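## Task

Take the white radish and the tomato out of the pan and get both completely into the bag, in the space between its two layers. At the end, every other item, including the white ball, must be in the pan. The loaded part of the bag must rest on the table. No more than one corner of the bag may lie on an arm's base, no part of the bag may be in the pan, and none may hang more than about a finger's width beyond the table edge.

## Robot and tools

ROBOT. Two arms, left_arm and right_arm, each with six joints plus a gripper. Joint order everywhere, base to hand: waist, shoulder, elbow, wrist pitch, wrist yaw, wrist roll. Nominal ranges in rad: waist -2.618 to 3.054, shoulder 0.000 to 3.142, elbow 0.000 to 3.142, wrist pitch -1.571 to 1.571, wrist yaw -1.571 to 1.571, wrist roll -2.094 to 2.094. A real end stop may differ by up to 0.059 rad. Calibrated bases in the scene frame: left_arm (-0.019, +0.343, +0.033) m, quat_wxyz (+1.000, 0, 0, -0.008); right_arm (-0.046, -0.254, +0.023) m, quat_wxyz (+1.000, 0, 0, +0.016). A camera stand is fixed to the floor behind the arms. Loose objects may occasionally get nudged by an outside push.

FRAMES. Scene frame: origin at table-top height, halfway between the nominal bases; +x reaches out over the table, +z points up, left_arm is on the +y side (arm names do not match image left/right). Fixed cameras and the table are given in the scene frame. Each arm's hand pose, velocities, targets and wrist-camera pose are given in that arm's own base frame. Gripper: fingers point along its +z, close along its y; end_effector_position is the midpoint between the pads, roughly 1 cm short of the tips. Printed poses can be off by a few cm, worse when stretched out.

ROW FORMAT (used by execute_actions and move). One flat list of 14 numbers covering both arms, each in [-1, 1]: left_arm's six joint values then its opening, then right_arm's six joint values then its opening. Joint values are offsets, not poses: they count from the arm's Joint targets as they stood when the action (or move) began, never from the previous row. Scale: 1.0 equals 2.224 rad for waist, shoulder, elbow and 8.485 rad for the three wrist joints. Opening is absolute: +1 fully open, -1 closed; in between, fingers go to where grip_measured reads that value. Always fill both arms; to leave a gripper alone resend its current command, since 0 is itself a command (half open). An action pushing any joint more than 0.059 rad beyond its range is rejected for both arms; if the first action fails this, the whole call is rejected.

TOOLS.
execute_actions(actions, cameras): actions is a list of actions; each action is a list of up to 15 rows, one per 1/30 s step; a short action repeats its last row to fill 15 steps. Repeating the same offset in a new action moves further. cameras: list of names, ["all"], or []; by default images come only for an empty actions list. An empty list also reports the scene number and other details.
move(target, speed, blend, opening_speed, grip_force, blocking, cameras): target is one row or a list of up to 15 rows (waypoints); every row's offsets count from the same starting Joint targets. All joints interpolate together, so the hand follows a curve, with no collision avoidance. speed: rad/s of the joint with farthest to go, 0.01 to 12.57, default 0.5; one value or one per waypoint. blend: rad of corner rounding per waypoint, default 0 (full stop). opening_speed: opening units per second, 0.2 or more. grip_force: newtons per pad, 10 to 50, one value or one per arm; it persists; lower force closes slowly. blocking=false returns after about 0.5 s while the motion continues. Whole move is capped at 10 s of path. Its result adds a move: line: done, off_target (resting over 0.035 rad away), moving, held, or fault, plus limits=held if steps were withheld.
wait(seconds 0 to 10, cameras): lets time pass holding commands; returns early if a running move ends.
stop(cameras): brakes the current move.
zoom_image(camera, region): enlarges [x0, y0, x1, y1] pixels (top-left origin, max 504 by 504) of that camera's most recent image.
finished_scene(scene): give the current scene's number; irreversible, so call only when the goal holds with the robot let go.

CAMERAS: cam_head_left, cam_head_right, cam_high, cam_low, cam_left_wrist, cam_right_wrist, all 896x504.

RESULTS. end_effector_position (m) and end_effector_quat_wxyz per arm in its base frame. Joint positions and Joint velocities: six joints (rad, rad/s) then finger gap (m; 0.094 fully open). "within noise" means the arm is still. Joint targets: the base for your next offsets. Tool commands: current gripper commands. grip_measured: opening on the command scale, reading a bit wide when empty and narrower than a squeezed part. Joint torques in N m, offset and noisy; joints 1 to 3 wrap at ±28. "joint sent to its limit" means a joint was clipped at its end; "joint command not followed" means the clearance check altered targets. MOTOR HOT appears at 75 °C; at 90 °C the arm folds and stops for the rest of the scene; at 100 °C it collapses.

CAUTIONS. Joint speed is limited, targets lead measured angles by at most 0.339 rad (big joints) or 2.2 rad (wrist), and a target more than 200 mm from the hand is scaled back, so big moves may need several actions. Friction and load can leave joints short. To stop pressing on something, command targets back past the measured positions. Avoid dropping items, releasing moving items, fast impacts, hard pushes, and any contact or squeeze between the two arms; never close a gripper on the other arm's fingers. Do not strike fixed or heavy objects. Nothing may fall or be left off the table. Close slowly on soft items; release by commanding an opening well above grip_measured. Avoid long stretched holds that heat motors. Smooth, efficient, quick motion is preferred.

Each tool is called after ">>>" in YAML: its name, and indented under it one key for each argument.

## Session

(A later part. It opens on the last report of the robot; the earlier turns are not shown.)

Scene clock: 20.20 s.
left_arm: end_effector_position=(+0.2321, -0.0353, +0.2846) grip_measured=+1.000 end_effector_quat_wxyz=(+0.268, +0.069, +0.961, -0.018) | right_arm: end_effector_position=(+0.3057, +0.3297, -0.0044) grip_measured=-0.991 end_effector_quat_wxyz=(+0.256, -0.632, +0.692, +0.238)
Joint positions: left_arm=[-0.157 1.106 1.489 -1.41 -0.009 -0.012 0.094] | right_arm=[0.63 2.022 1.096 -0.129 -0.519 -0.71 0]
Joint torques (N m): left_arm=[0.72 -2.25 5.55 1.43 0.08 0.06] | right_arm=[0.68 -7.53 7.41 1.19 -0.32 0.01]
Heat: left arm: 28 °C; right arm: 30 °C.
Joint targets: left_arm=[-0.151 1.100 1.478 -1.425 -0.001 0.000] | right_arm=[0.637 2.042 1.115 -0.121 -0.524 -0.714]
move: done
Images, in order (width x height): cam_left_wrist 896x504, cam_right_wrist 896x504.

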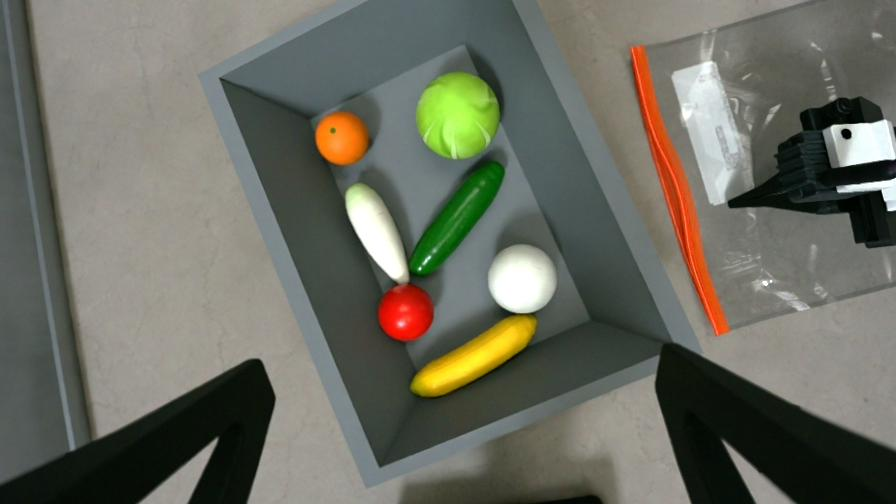

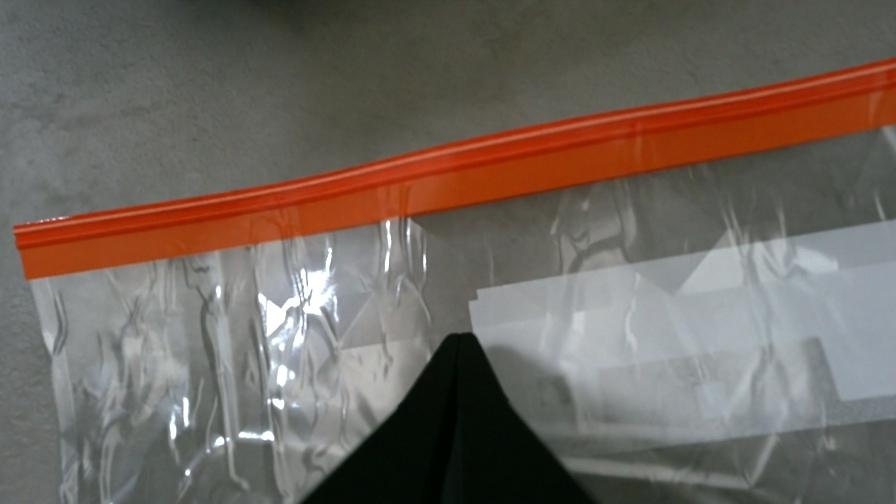

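>>> move:
  target:
    - [0,0,0,0,0,0,1,0.0135,0.0045,0.0505,-0.012,0,0,-0.2]
    - [0,0,0,0,0,0,1,0.0135,0.0354,0.0346,0.0004,0,0,-0.2]
    - [0,0,0,0,0,0,1,0.0135,0.0354,0.0346,0.0004,0,0,-1]
  speed: [0.5,0.2,0.2]
  opening_speed: 1.0
  cameras: ["cam_left_wrist","cam_right_wrist"]

Scene clock: 23.87 s.
left_arm: end_effector_position=(+0.2321, -0.0353, +0.2846) grip_measured=+1.000 end_effector_quat_wxyz=(+0.268, +0.069, +0.961, -0.018) | right_arm: end_effector_position=(+0.3165, +0.3573, -0.0043) grip_measured=-0.990 end_effector_quat_wxyz=(-0.267, +0.643, -0.675, -0.243)
Joint positions: left_arm=[-0.157 1.106 1.489 -1.41 -0.009 -0.012 0.094] | right_arm=[0.662 2.098 1.2 -0.125 -0.524 -0.71 0]
Joint torques (N m): left_arm=[0.69 -2.22 5.56 1.44 0.09 0.06] | right_arm=[0.44 -8.02 4.98 1.22 -0.27 0]
Heat: left arm: 28 °C; right arm: 31 °C.
Joint targets: left_arm=[-0.151 1.100 1.478 -1.425 -0.001 0.000] | right_arm=[0.667 2.121 1.192 -0.117 -0.524 -0.714]
move: done
Images, in order (width x height): cam_left_wrist 896x504, cam_right_wrist 896x504.

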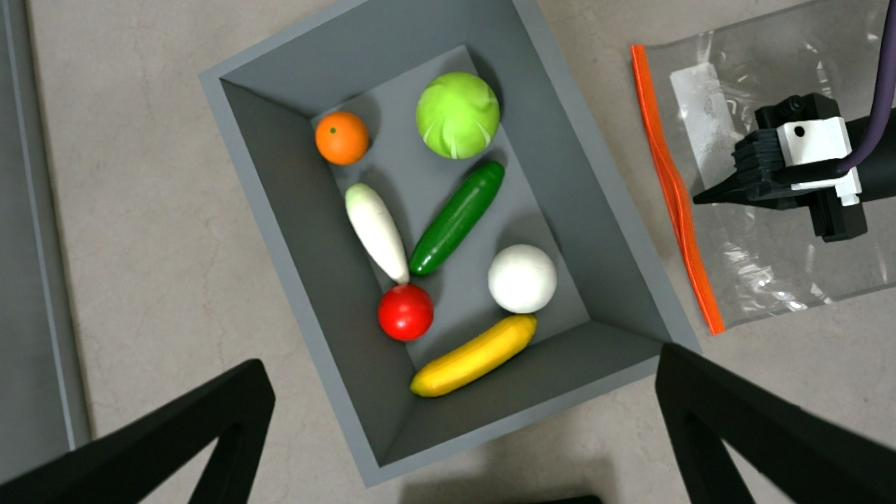

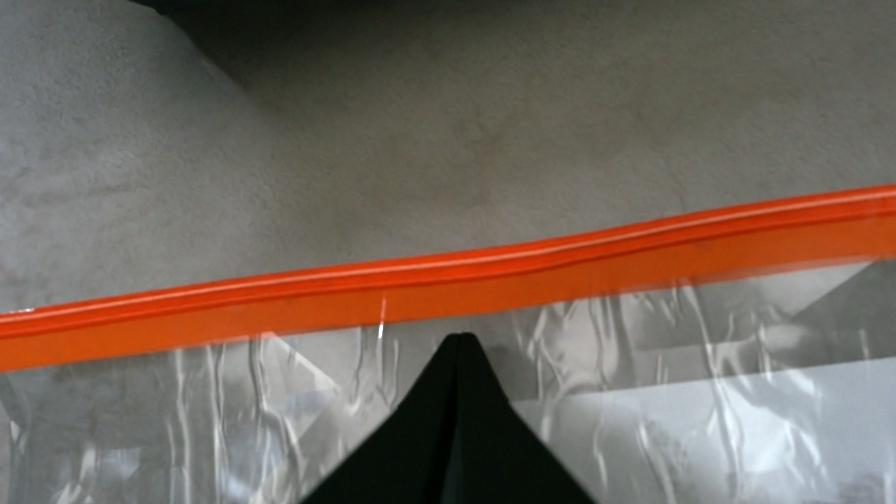

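>>> move:
  target: [0,0,0,0,0,0,1,0,-0.0309,0.0159,-0.0124,0,0,-1]
  speed: 0.3
  cameras: ["cam_left_wrist","cam_right_wrist"]

Scene clock: 25.13 s.
left_arm: end_effector_position=(+0.2321, -0.0353, +0.2846) grip_measured=+1.000 end_effector_quat_wxyz=(+0.268, +0.069, +0.961, -0.018) | right_arm: end_effector_position=(+0.3102, +0.3526, -0.0053) grip_measured=-0.991 end_effector_quat_wxyz=(-0.245, +0.643, -0.683, -0.246)
Joint positions: left_arm=[-0.157 1.106 1.489 -1.41 -0.009 -0.012 0.094] | right_arm=[0.662 2.092 1.212 -0.19 -0.525 -0.71 0]
Joint torques (N m): left_arm=[0.69 -2.28 5.53 1.43 0.1 0.06] | right_arm=[0.44 -13.53 7.17 0.76 -0.27 0]
Heat: left arm: 28 °C; right arm: 31 °C.
Joint targets: left_arm=[-0.151 1.100 1.478 -1.425 -0.001 0.000] | right_arm=[0.667 2.052 1.227 -0.223 -0.523 -0.714]
move: off_target (right_arm); right_arm: the shoulder is farthest, 0.040 rad from its target
Images, in order (width x height): cam_left_wrist 896x504, cam_right_wrist 896x504.

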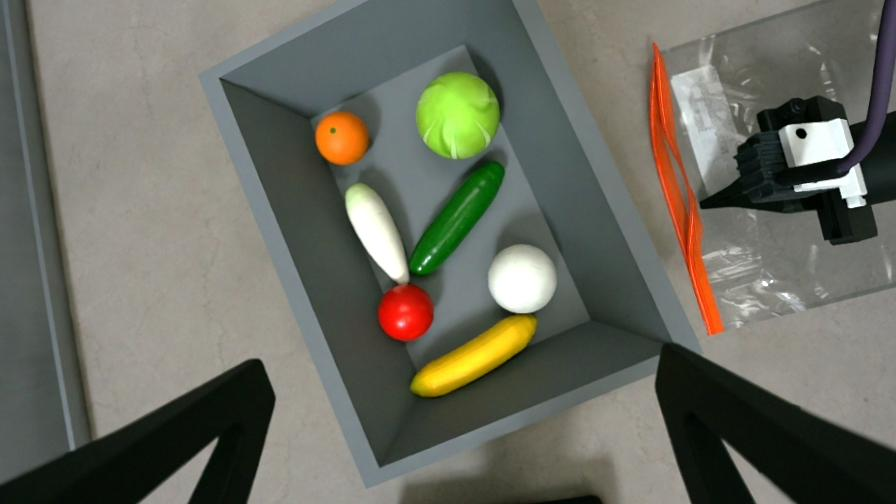

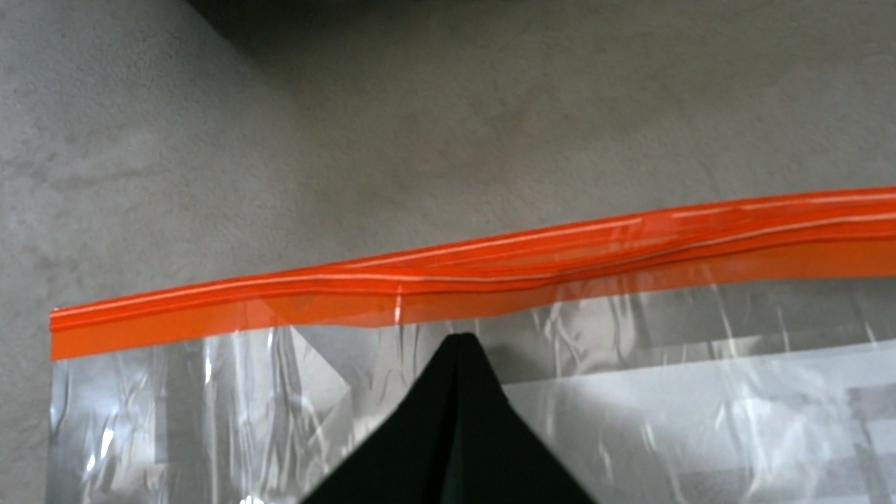

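>>> move:
  target: [0,0,0,0,0,0,1,0,-0.03,0.0,0.0,0,0,-1]
  speed: 0.3
  cameras: ["cam_left_wrist","cam_right_wrist","cam_low"]

Scene clock: 26.27 s.
left_arm: end_effector_position=(+0.2321, -0.0353, +0.2846) grip_measured=+1.000 end_effector_quat_wxyz=(+0.268, +0.069, +0.961, -0.018) | right_arm: end_effector_position=(+0.3104, +0.3527, +0.0181) grip_measured=-0.991 end_effector_quat_wxyz=(-0.258, +0.643, -0.678, -0.244)
Joint positions: left_arm=[-0.157 1.106 1.489 -1.41 -0.009 -0.012 0.094] | right_arm=[0.662 2.031 1.212 -0.223 -0.525 -0.71 0]
Joint torques (N m): left_arm=[0.73 -2.22 5.56 1.43 0.08 0.06] | right_arm=[0.43 -13.79 7.41 1.2 -0.27 0.01]
Heat: left arm: 28 °C; right arm: 32 °C.
Joint targets: left_arm=[-0.151 1.100 1.478 -1.425 -0.001 0.000] | right_arm=[0.667 1.985 1.227 -0.222 -0.523 -0.714]
move: off_target (right_arm); right_arm: the shoulder is farthest, 0.046 rad from its target
Images, in order (width x height): cam_low 896x504, cam_left_wrist 896x504, cam_right_wrist 896x504.

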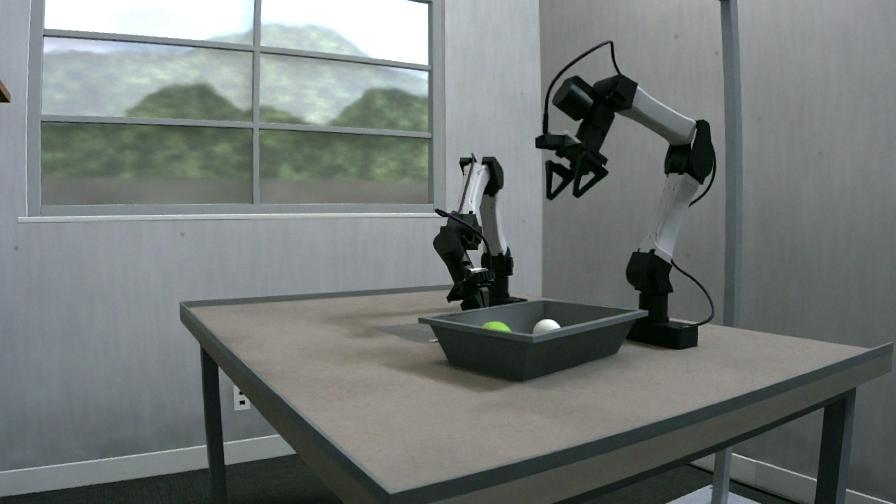

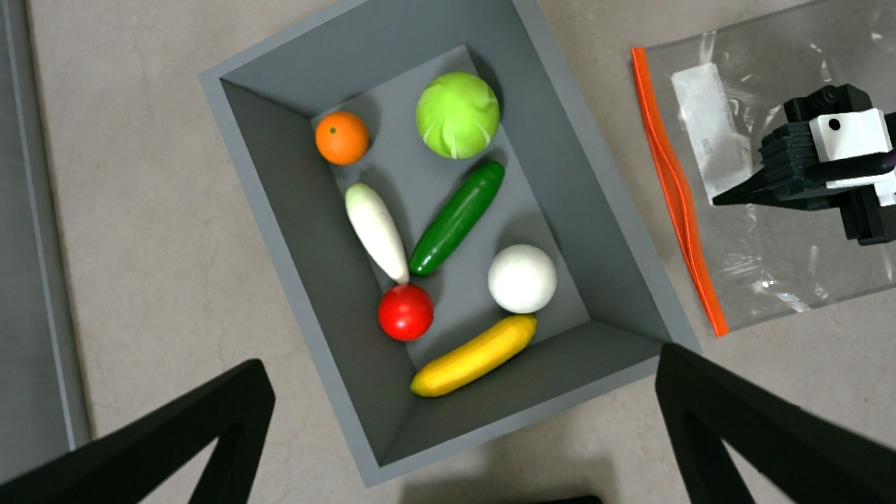

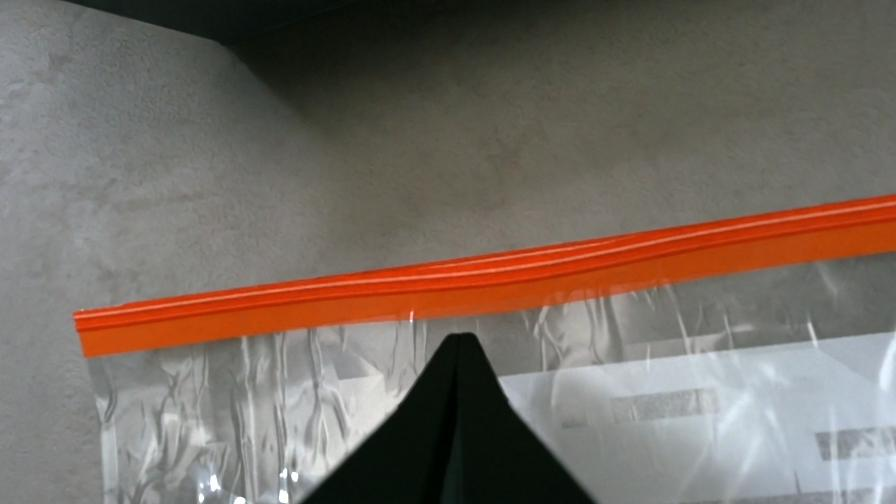

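>>> move:
  target:
    - [0,0,0,0,0,0,1,0.05,-0.047,0.0032,-0.005,0.03,0.04,0.1]
    - [0,0,0,0,0,0,1,0.213,-0.0045,0.0064,-0.0253,0.1311,0.1927,0.1]
  speed: 1.2
  blend: 0.05
  cameras: ["cam_left_wrist","cam_right_wrist","cam_head_left"]

Scene clock: 30.47 s.
left_arm: end_effector_position=(+0.2321, -0.0353, +0.2846) grip_measured=+1.000 end_effector_quat_wxyz=(+0.268, +0.069, +0.961, -0.018) | right_arm: end_effector_position=(+0.2644, +0.3456, +0.0323) grip_measured=+0.099 end_effector_quat_wxyz=(+0.334, -0.050, +0.941, +0.015)
Joint positions: left_arm=[-0.157 1.106 1.489 -1.41 -0.009 -0.012 0.094] | right_arm=[1.137 1.96 1.215 -0.435 0.575 0.913 0.052]
Joint torques (N m): left_arm=[0.68 -2.26 5.55 1.43 0.08 0.07] | right_arm=[0.34 -7.84 8.42 0.87 0.44 0.18]
Heat: left arm: 29 °C; right arm: 33 °C.
Joint targets: left_arm=[-0.151 1.100 1.478 -1.425 -0.001 0.000] | right_arm=[1.140 1.975 1.241 -0.437 0.589 0.921]
move: done
Images, in order (width x height): cam_head_left 896x504, cam_left_wrist 896x504, cam_right_wrist 896x504.

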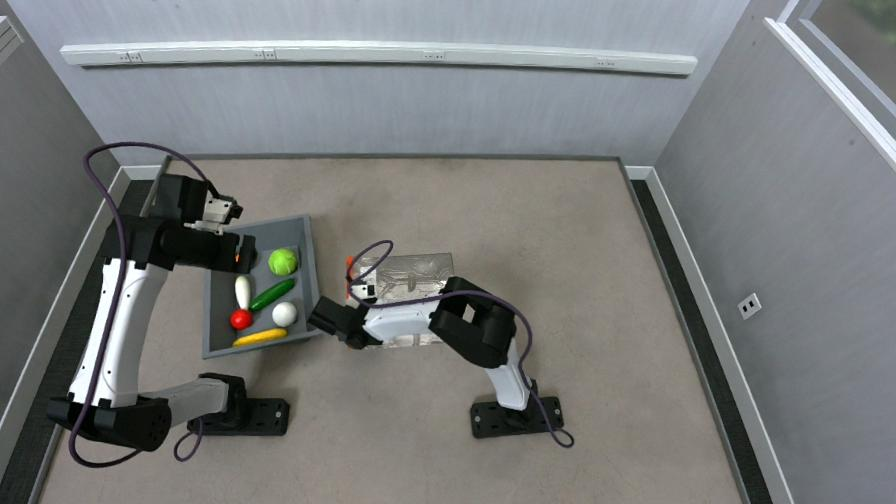

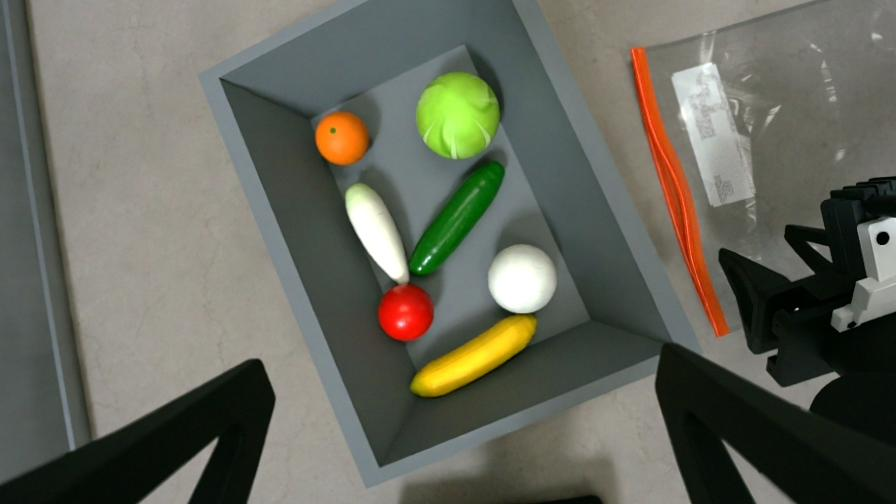

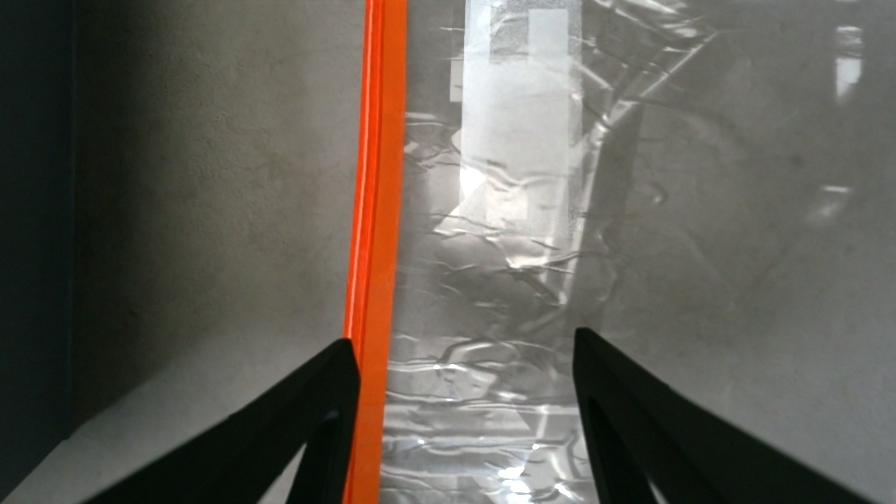

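>>> move:
  target:
    - [0,0,0,0,0,0,1,-0.0198,0.0604,-0.0129,0.022,-0.0019,-0.0052,0.1]
    - [0,0,0,0,0,0,1,-0.0198,0.0604,-0.0129,0.022,-0.0019,-0.0052,-1]
  speed: 0.3
  opening_speed: 0.8
  cameras: ["cam_left_wrist","cam_right_wrist"]

Scene clock: 34.07 s.
left_arm: end_effector_position=(+0.2321, -0.0353, +0.2846) grip_measured=+1.000 end_effector_quat_wxyz=(+0.268, +0.069, +0.961, -0.018) | right_arm: end_effector_position=(+0.2869, +0.3568, -0.0035) grip_measured=-0.988 end_effector_quat_wxyz=(+0.348, -0.041, +0.936, +0.024)
Joint positions: left_arm=[-0.157 1.106 1.489 -1.41 -0.009 -0.012 0.094] | right_arm=[1.103 2.085 1.215 -0.258 0.58 0.883 0.001]
Joint torques (N m): left_arm=[0.75 -2.26 5.6 1.42 0.08 0.06] | right_arm=[-0.66 -7.69 5.42 1.05 0.2 -0.02]
Heat: left arm: 29 °C; right arm: 34 °C.
Joint targets: left_arm=[-0.151 1.100 1.478 -1.425 -0.001 0.000] | right_arm=[1.096 2.110 1.213 -0.251 0.573 0.877]
move: done
Images, in order (width x height): cam_left_wrist 896x504, cam_right_wrist 896x504.

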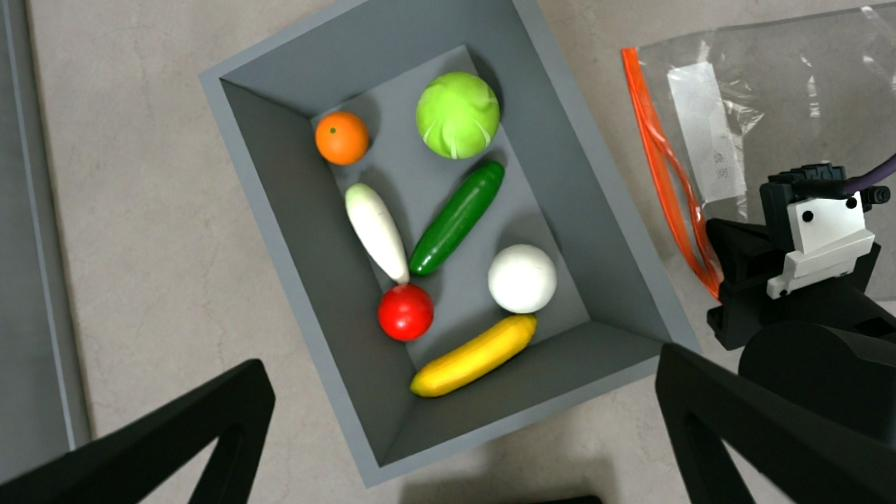

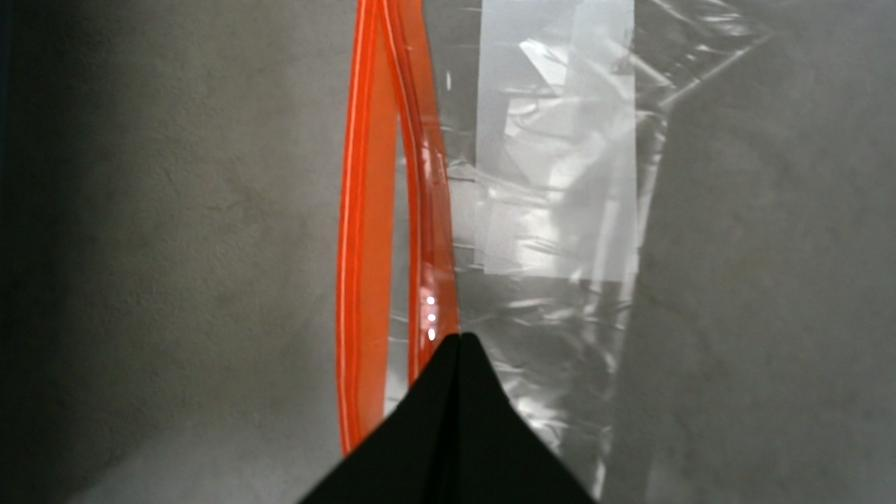

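>>> move:
  target: [0,0,0,0,0,0,1,0,-0.0535,0.0418,-0.0249,0,0,-1]
  speed: 0.3
  cameras: ["cam_left_wrist","cam_right_wrist","cam_low"]

>>> zoom_image:
  camera: "cam_low"
  region: [390, 220, 530, 350]

Scene clock: 35.77 s.
left_arm: end_effector_position=(+0.2321, -0.0353, +0.2846) grip_measured=+1.000 end_effector_quat_wxyz=(+0.268, +0.069, +0.961, -0.018) | right_arm: end_effector_position=(+0.2811, +0.3459, +0.0203) grip_measured=-0.988 end_effector_quat_wxyz=(+0.329, -0.053, +0.943, -0.010)
Joint positions: left_arm=[-0.157 1.106 1.489 -1.41 -0.009 -0.012 0.094] | right_arm=[1.103 2.035 1.283 -0.459 0.578 0.883 0.001]
Joint torques (N m): left_arm=[0.72 -2.26 5.56 1.43 0.09 0.05] | right_arm=[-0.66 -13.63 8.02 0.88 0.23 -0.02]
Heat: left arm: 29 °C; right arm: 34 °C.
Joint targets: left_arm=[-0.151 1.100 1.478 -1.425 -0.001 0.000] | right_arm=[1.096 1.991 1.306 -0.462 0.573 0.877]
move: off_target (right_arm); right_arm: the shoulder is farthest, 0.044 rad from its target
Images, in order (width x height): cam_low 896x504, cam_left_wrist 896x504, cam_right_wrist 896x504.

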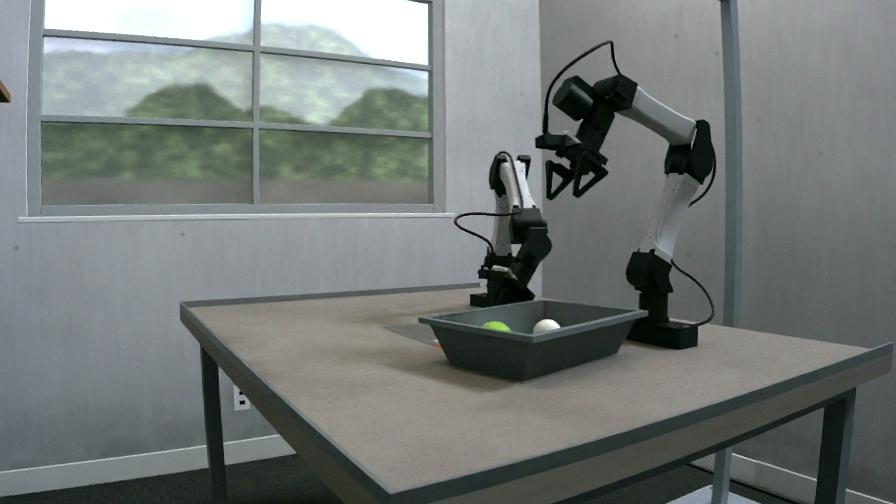

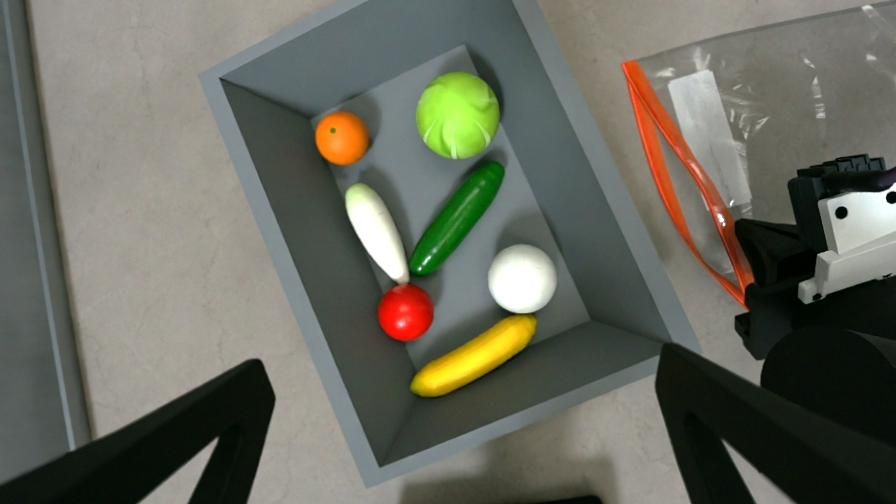

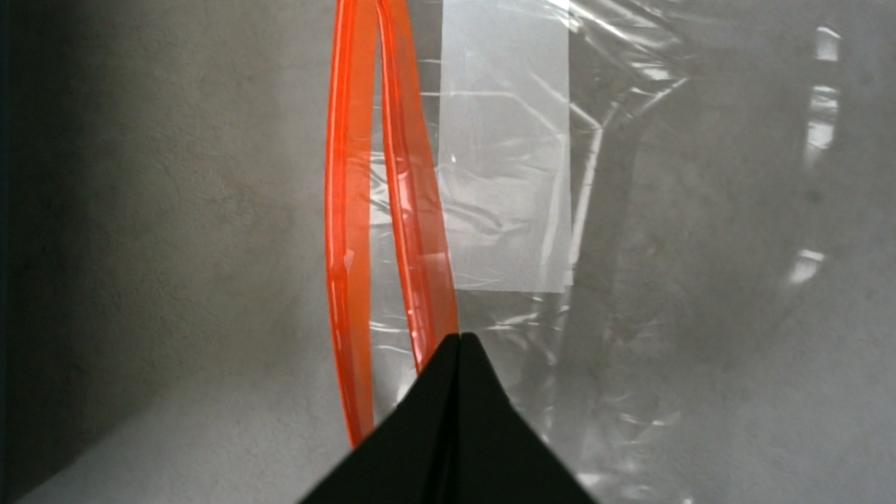

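Scaled by 3.600 from the camera's 896x504 image, which has a finer 1280x720 frame.

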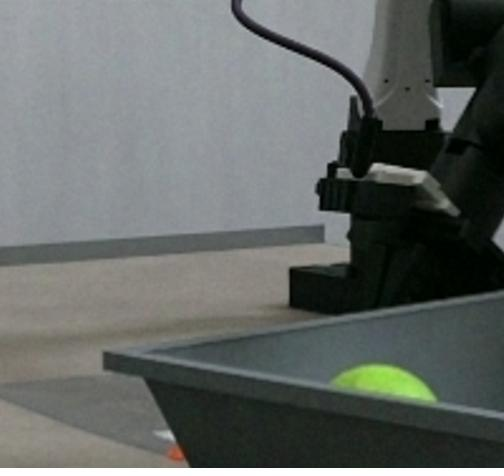

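>>> move:
  target: [0.1238,0.1792,-0.1214,0.0377,0,-0.0236,0.2,0,-0.041,0.0517,-0.0212,0,0,-1]
  speed: 0.7
  cameras: ["cam_left_wrist","cam_right_wrist","cam_low","cam_head_left","cam_high"]

>>> zoom_image:
  camera: "cam_low"
  region: [390, 180, 630, 390]

>>> zoom_image:
  camera: "cam_head_left"
  region: [190, 220, 490, 370]

>>> zoom_image:
  camera: "cam_high"
  region: [300, 60, 540, 310]

Scene clock: 38.63 s.
left_arm: end_effector_position=(+0.2926, +0.0370, +0.1210) grip_measured=+0.202 end_effector_quat_wxyz=(+0.085, -0.153, +0.984, +0.001) | right_arm: end_effector_position=(+0.2824, +0.3487, +0.0787) grip_measured=-0.988 end_effector_quat_wxyz=(+0.333, -0.050, +0.941, +0.000)
Joint positions: left_arm=[0.121 1.498 1.213 -1.115 -0.008 -0.188 0.056] | right_arm=[1.103 1.944 1.395 -0.64 0.577 0.883 0.001]
Joint torques (N m): left_arm=[0.47 -5.74 6.84 0.91 0.06 -0.14] | right_arm=[-0.65 -13.37 8.76 0.84 0.23 -0.02]
Heat: left arm: 29 °C; right arm: 36 °C.
Joint targets: left_arm=[0.124 1.499 1.208 -1.105 -0.001 -0.200] | right_arm=[1.096 1.900 1.421 -0.642 0.573 0.877]
move: off_target (right_arm); right_arm: the shoulder is farthest, 0.044 rad from its target
Images, in order (width x height): cam_head_left 896x504, cam_high 896x504, cam_low 896x504, cam_left_wrist 896x504, cam_right_wrist 896x504.

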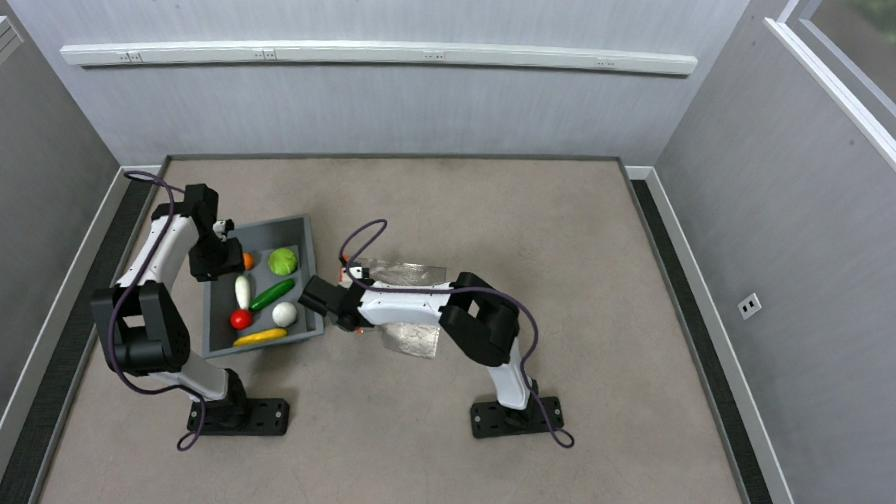

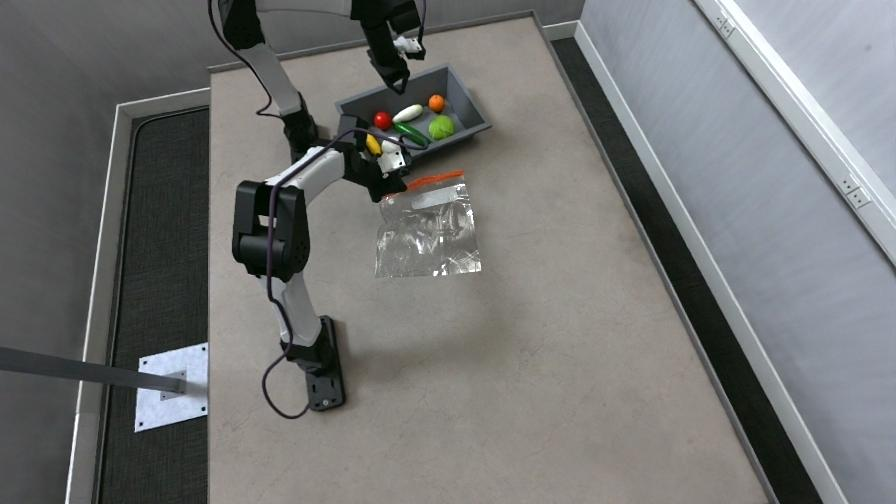

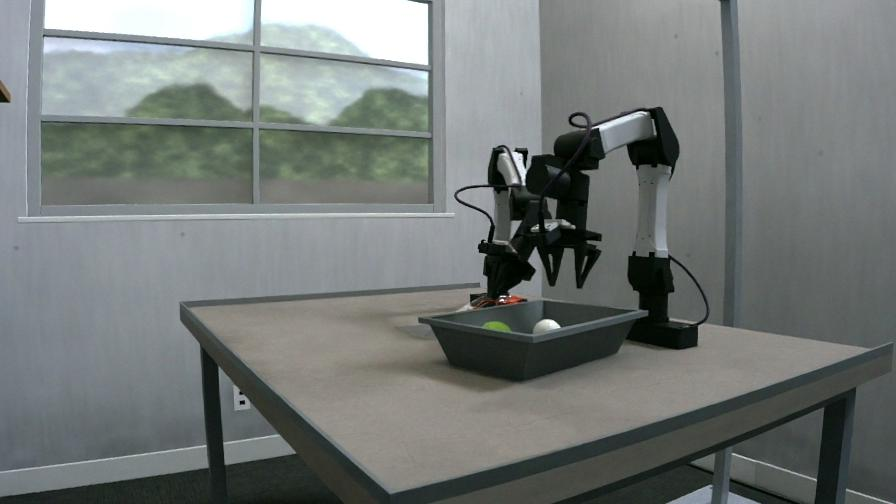

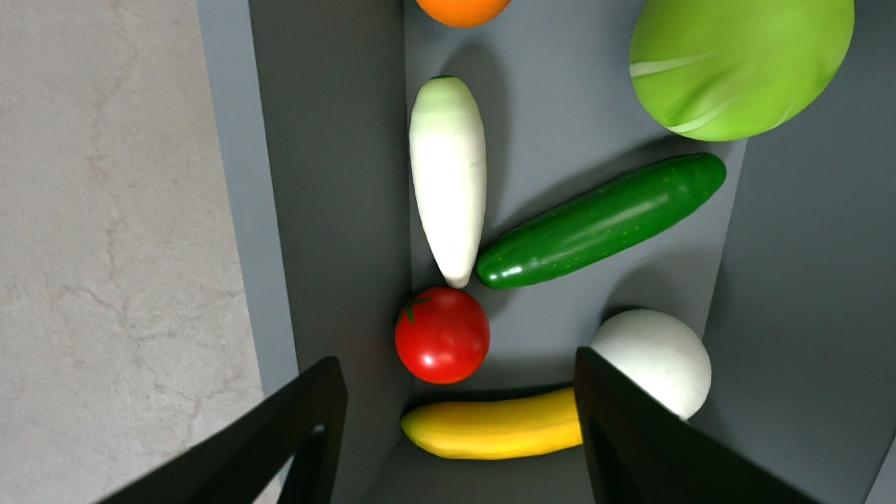

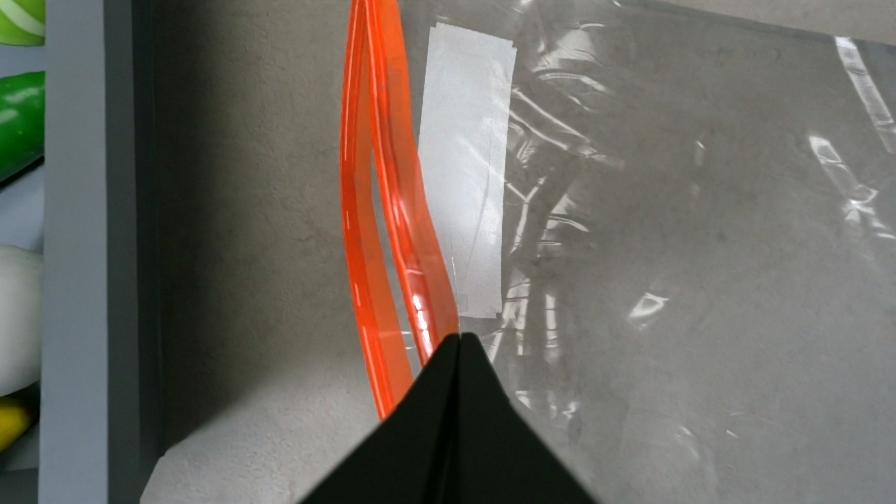

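Scaled by 2.100 from the camera's 896x504 image, which has a finer 1280x720 frame.

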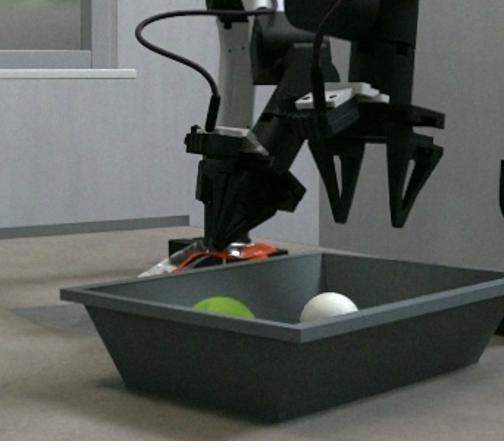

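Scaled by 1.680 from the camera's 896x504 image, which has a finer 1280x720 frame.

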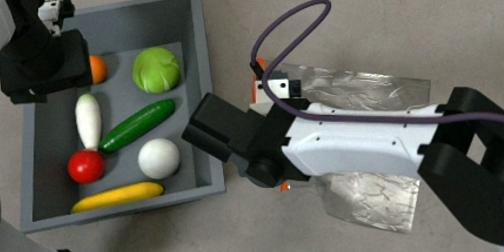

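Scaled by 2.016 from the camera's 896x504 image, which has a finer 1280x720 frame.

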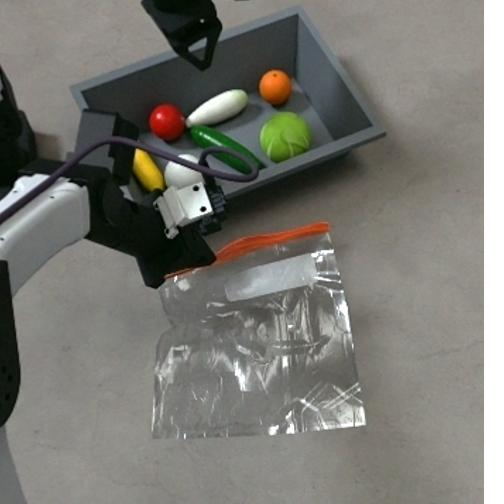

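>>> move:
  target: [0.0045,0.0387,-0.0715,0.0289,0,-0.0106,0.2,0,0,0,0,0,0,-1]
  speed: 0.6
  cameras: ["cam_left_wrist"]

Scene clock: 40.43 s.
left_arm: end_effector_position=(+0.3060, +0.0407, +0.0642) grip_measured=+0.202 end_effector_quat_wxyz=(+0.091, -0.201, +0.975, -0.003) | right_arm: end_effector_position=(+0.2823, +0.3487, +0.0787) grip_measured=-0.988 end_effector_quat_wxyz=(+0.333, -0.050, +0.941, +0.000)
Joint positions: left_arm=[0.128 1.576 1.057 -0.87 -0.008 -0.278 0.056] | right_arm=[1.103 1.944 1.395 -0.64 0.577 0.883 0.001]
Joint torques (N m): left_arm=[0.76 -5.55 6.31 0.93 0.05 -0.15] | right_arm=[-0.64 -13.37 8.76 0.86 0.23 -0.02]
Heat: left arm: 29 °C; right arm: 37 °C.
Joint targets: left_arm=[0.134 1.584 1.049 -0.860 -0.001 -0.291] | right_arm=[1.096 1.900 1.421 -0.642 0.573 0.877]
move: off_target (right_arm); right_arm: the shoulder is farthest, 0.044 rad from its target
Images, in order (width x height): cam_left_wrist 896x504.

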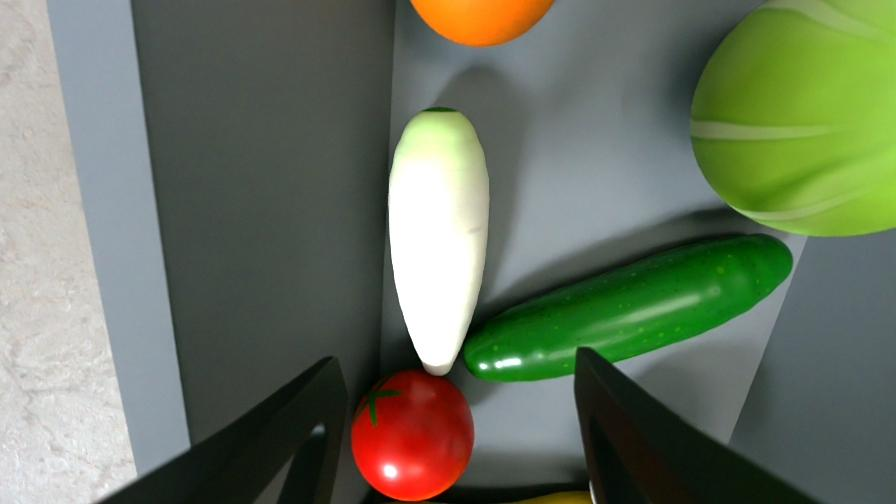

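>>> move:
  target: [0.0153,0.0807,-0.0569,0.0359,0,0.004,0.2,0,0,0,0,0,0,-1]
  speed: 0.5
  cameras: ["cam_left_wrist"]

Scene clock: 42.63 s.
left_arm: end_effector_position=(+0.3212, +0.0511, -0.0073) grip_measured=+0.201 end_effector_quat_wxyz=(+0.095, -0.211, +0.973, -0.007) | right_arm: end_effector_position=(+0.2823, +0.3487, +0.0787) grip_measured=-0.988 end_effector_quat_wxyz=(+0.333, -0.050, +0.941, +0.000)
Joint positions: left_arm=[0.159 1.748 0.933 -0.565 0.003 -0.269 0.056] | right_arm=[1.103 1.944 1.395 -0.64 0.577 0.883 0.001]
Joint torques (N m): left_arm=[0.95 -5.91 5.29 0.95 -0.05 0.07] | right_arm=[-0.65 -13.38 8.77 0.87 0.23 -0.02]
Heat: left arm: 28 °C; right arm: 38 °C.
Joint targets: left_arm=[0.168 1.764 0.922 -0.555 -0.001 -0.257] | right_arm=[1.096 1.900 1.421 -0.642 0.573 0.877]
move: off_target (right_arm); right_arm: the shoulder is farthest, 0.044 rad from its target
Images, in order (width x height): cam_left_wrist 896x504.

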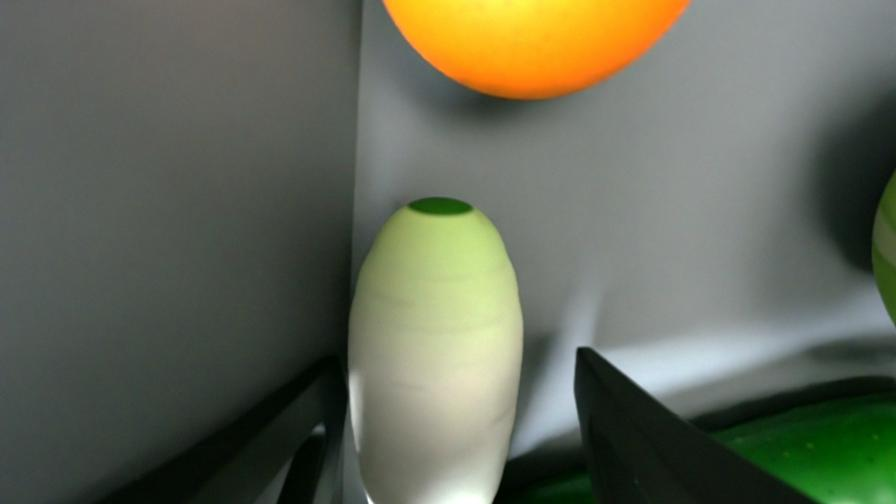

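>>> move:
  target: [0,0,0,0,0,0,-0.6,0,0,0,0,0,0,-1]
  opening_speed: 0.6
  grip_force: [20,50]
  cameras: ["cam_left_wrist"]

Scene clock: 45.00 s.
left_arm: end_effector_position=(+0.3212, +0.0518, -0.0073) grip_measured=-0.290 end_effector_quat_wxyz=(+0.095, -0.212, +0.973, -0.007) | right_arm: end_effector_position=(+0.2823, +0.3487, +0.0787) grip_measured=-0.988 end_effector_quat_wxyz=(+0.333, -0.050, +0.941, +0.000)
Joint positions: left_arm=[0.162 1.748 0.933 -0.564 0.003 -0.269 0.033] | right_arm=[1.103 1.944 1.395 -0.64 0.577 0.883 0.001]
Joint torques (N m): left_arm=[0.75 -5.94 5.23 0.95 -0.04 0.07] | right_arm=[-0.66 -13.38 8.77 0.87 0.23 -0.01]
Heat: left arm: 28 °C; right arm: 39 °C.
Joint targets: left_arm=[0.169 1.764 0.922 -0.556 -0.001 -0.256] | right_arm=[1.096 1.900 1.421 -0.642 0.573 0.877]
grip_force (N): 20, 50
move: off_target (right_arm); right_arm: the shoulder is farthest, 0.044 rad from its target
Images, in order (width x height): cam_left_wrist 896x504.

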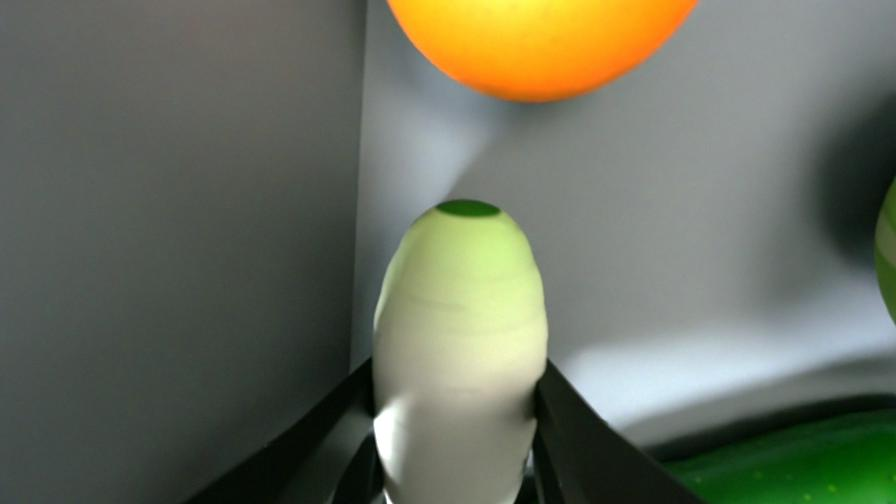

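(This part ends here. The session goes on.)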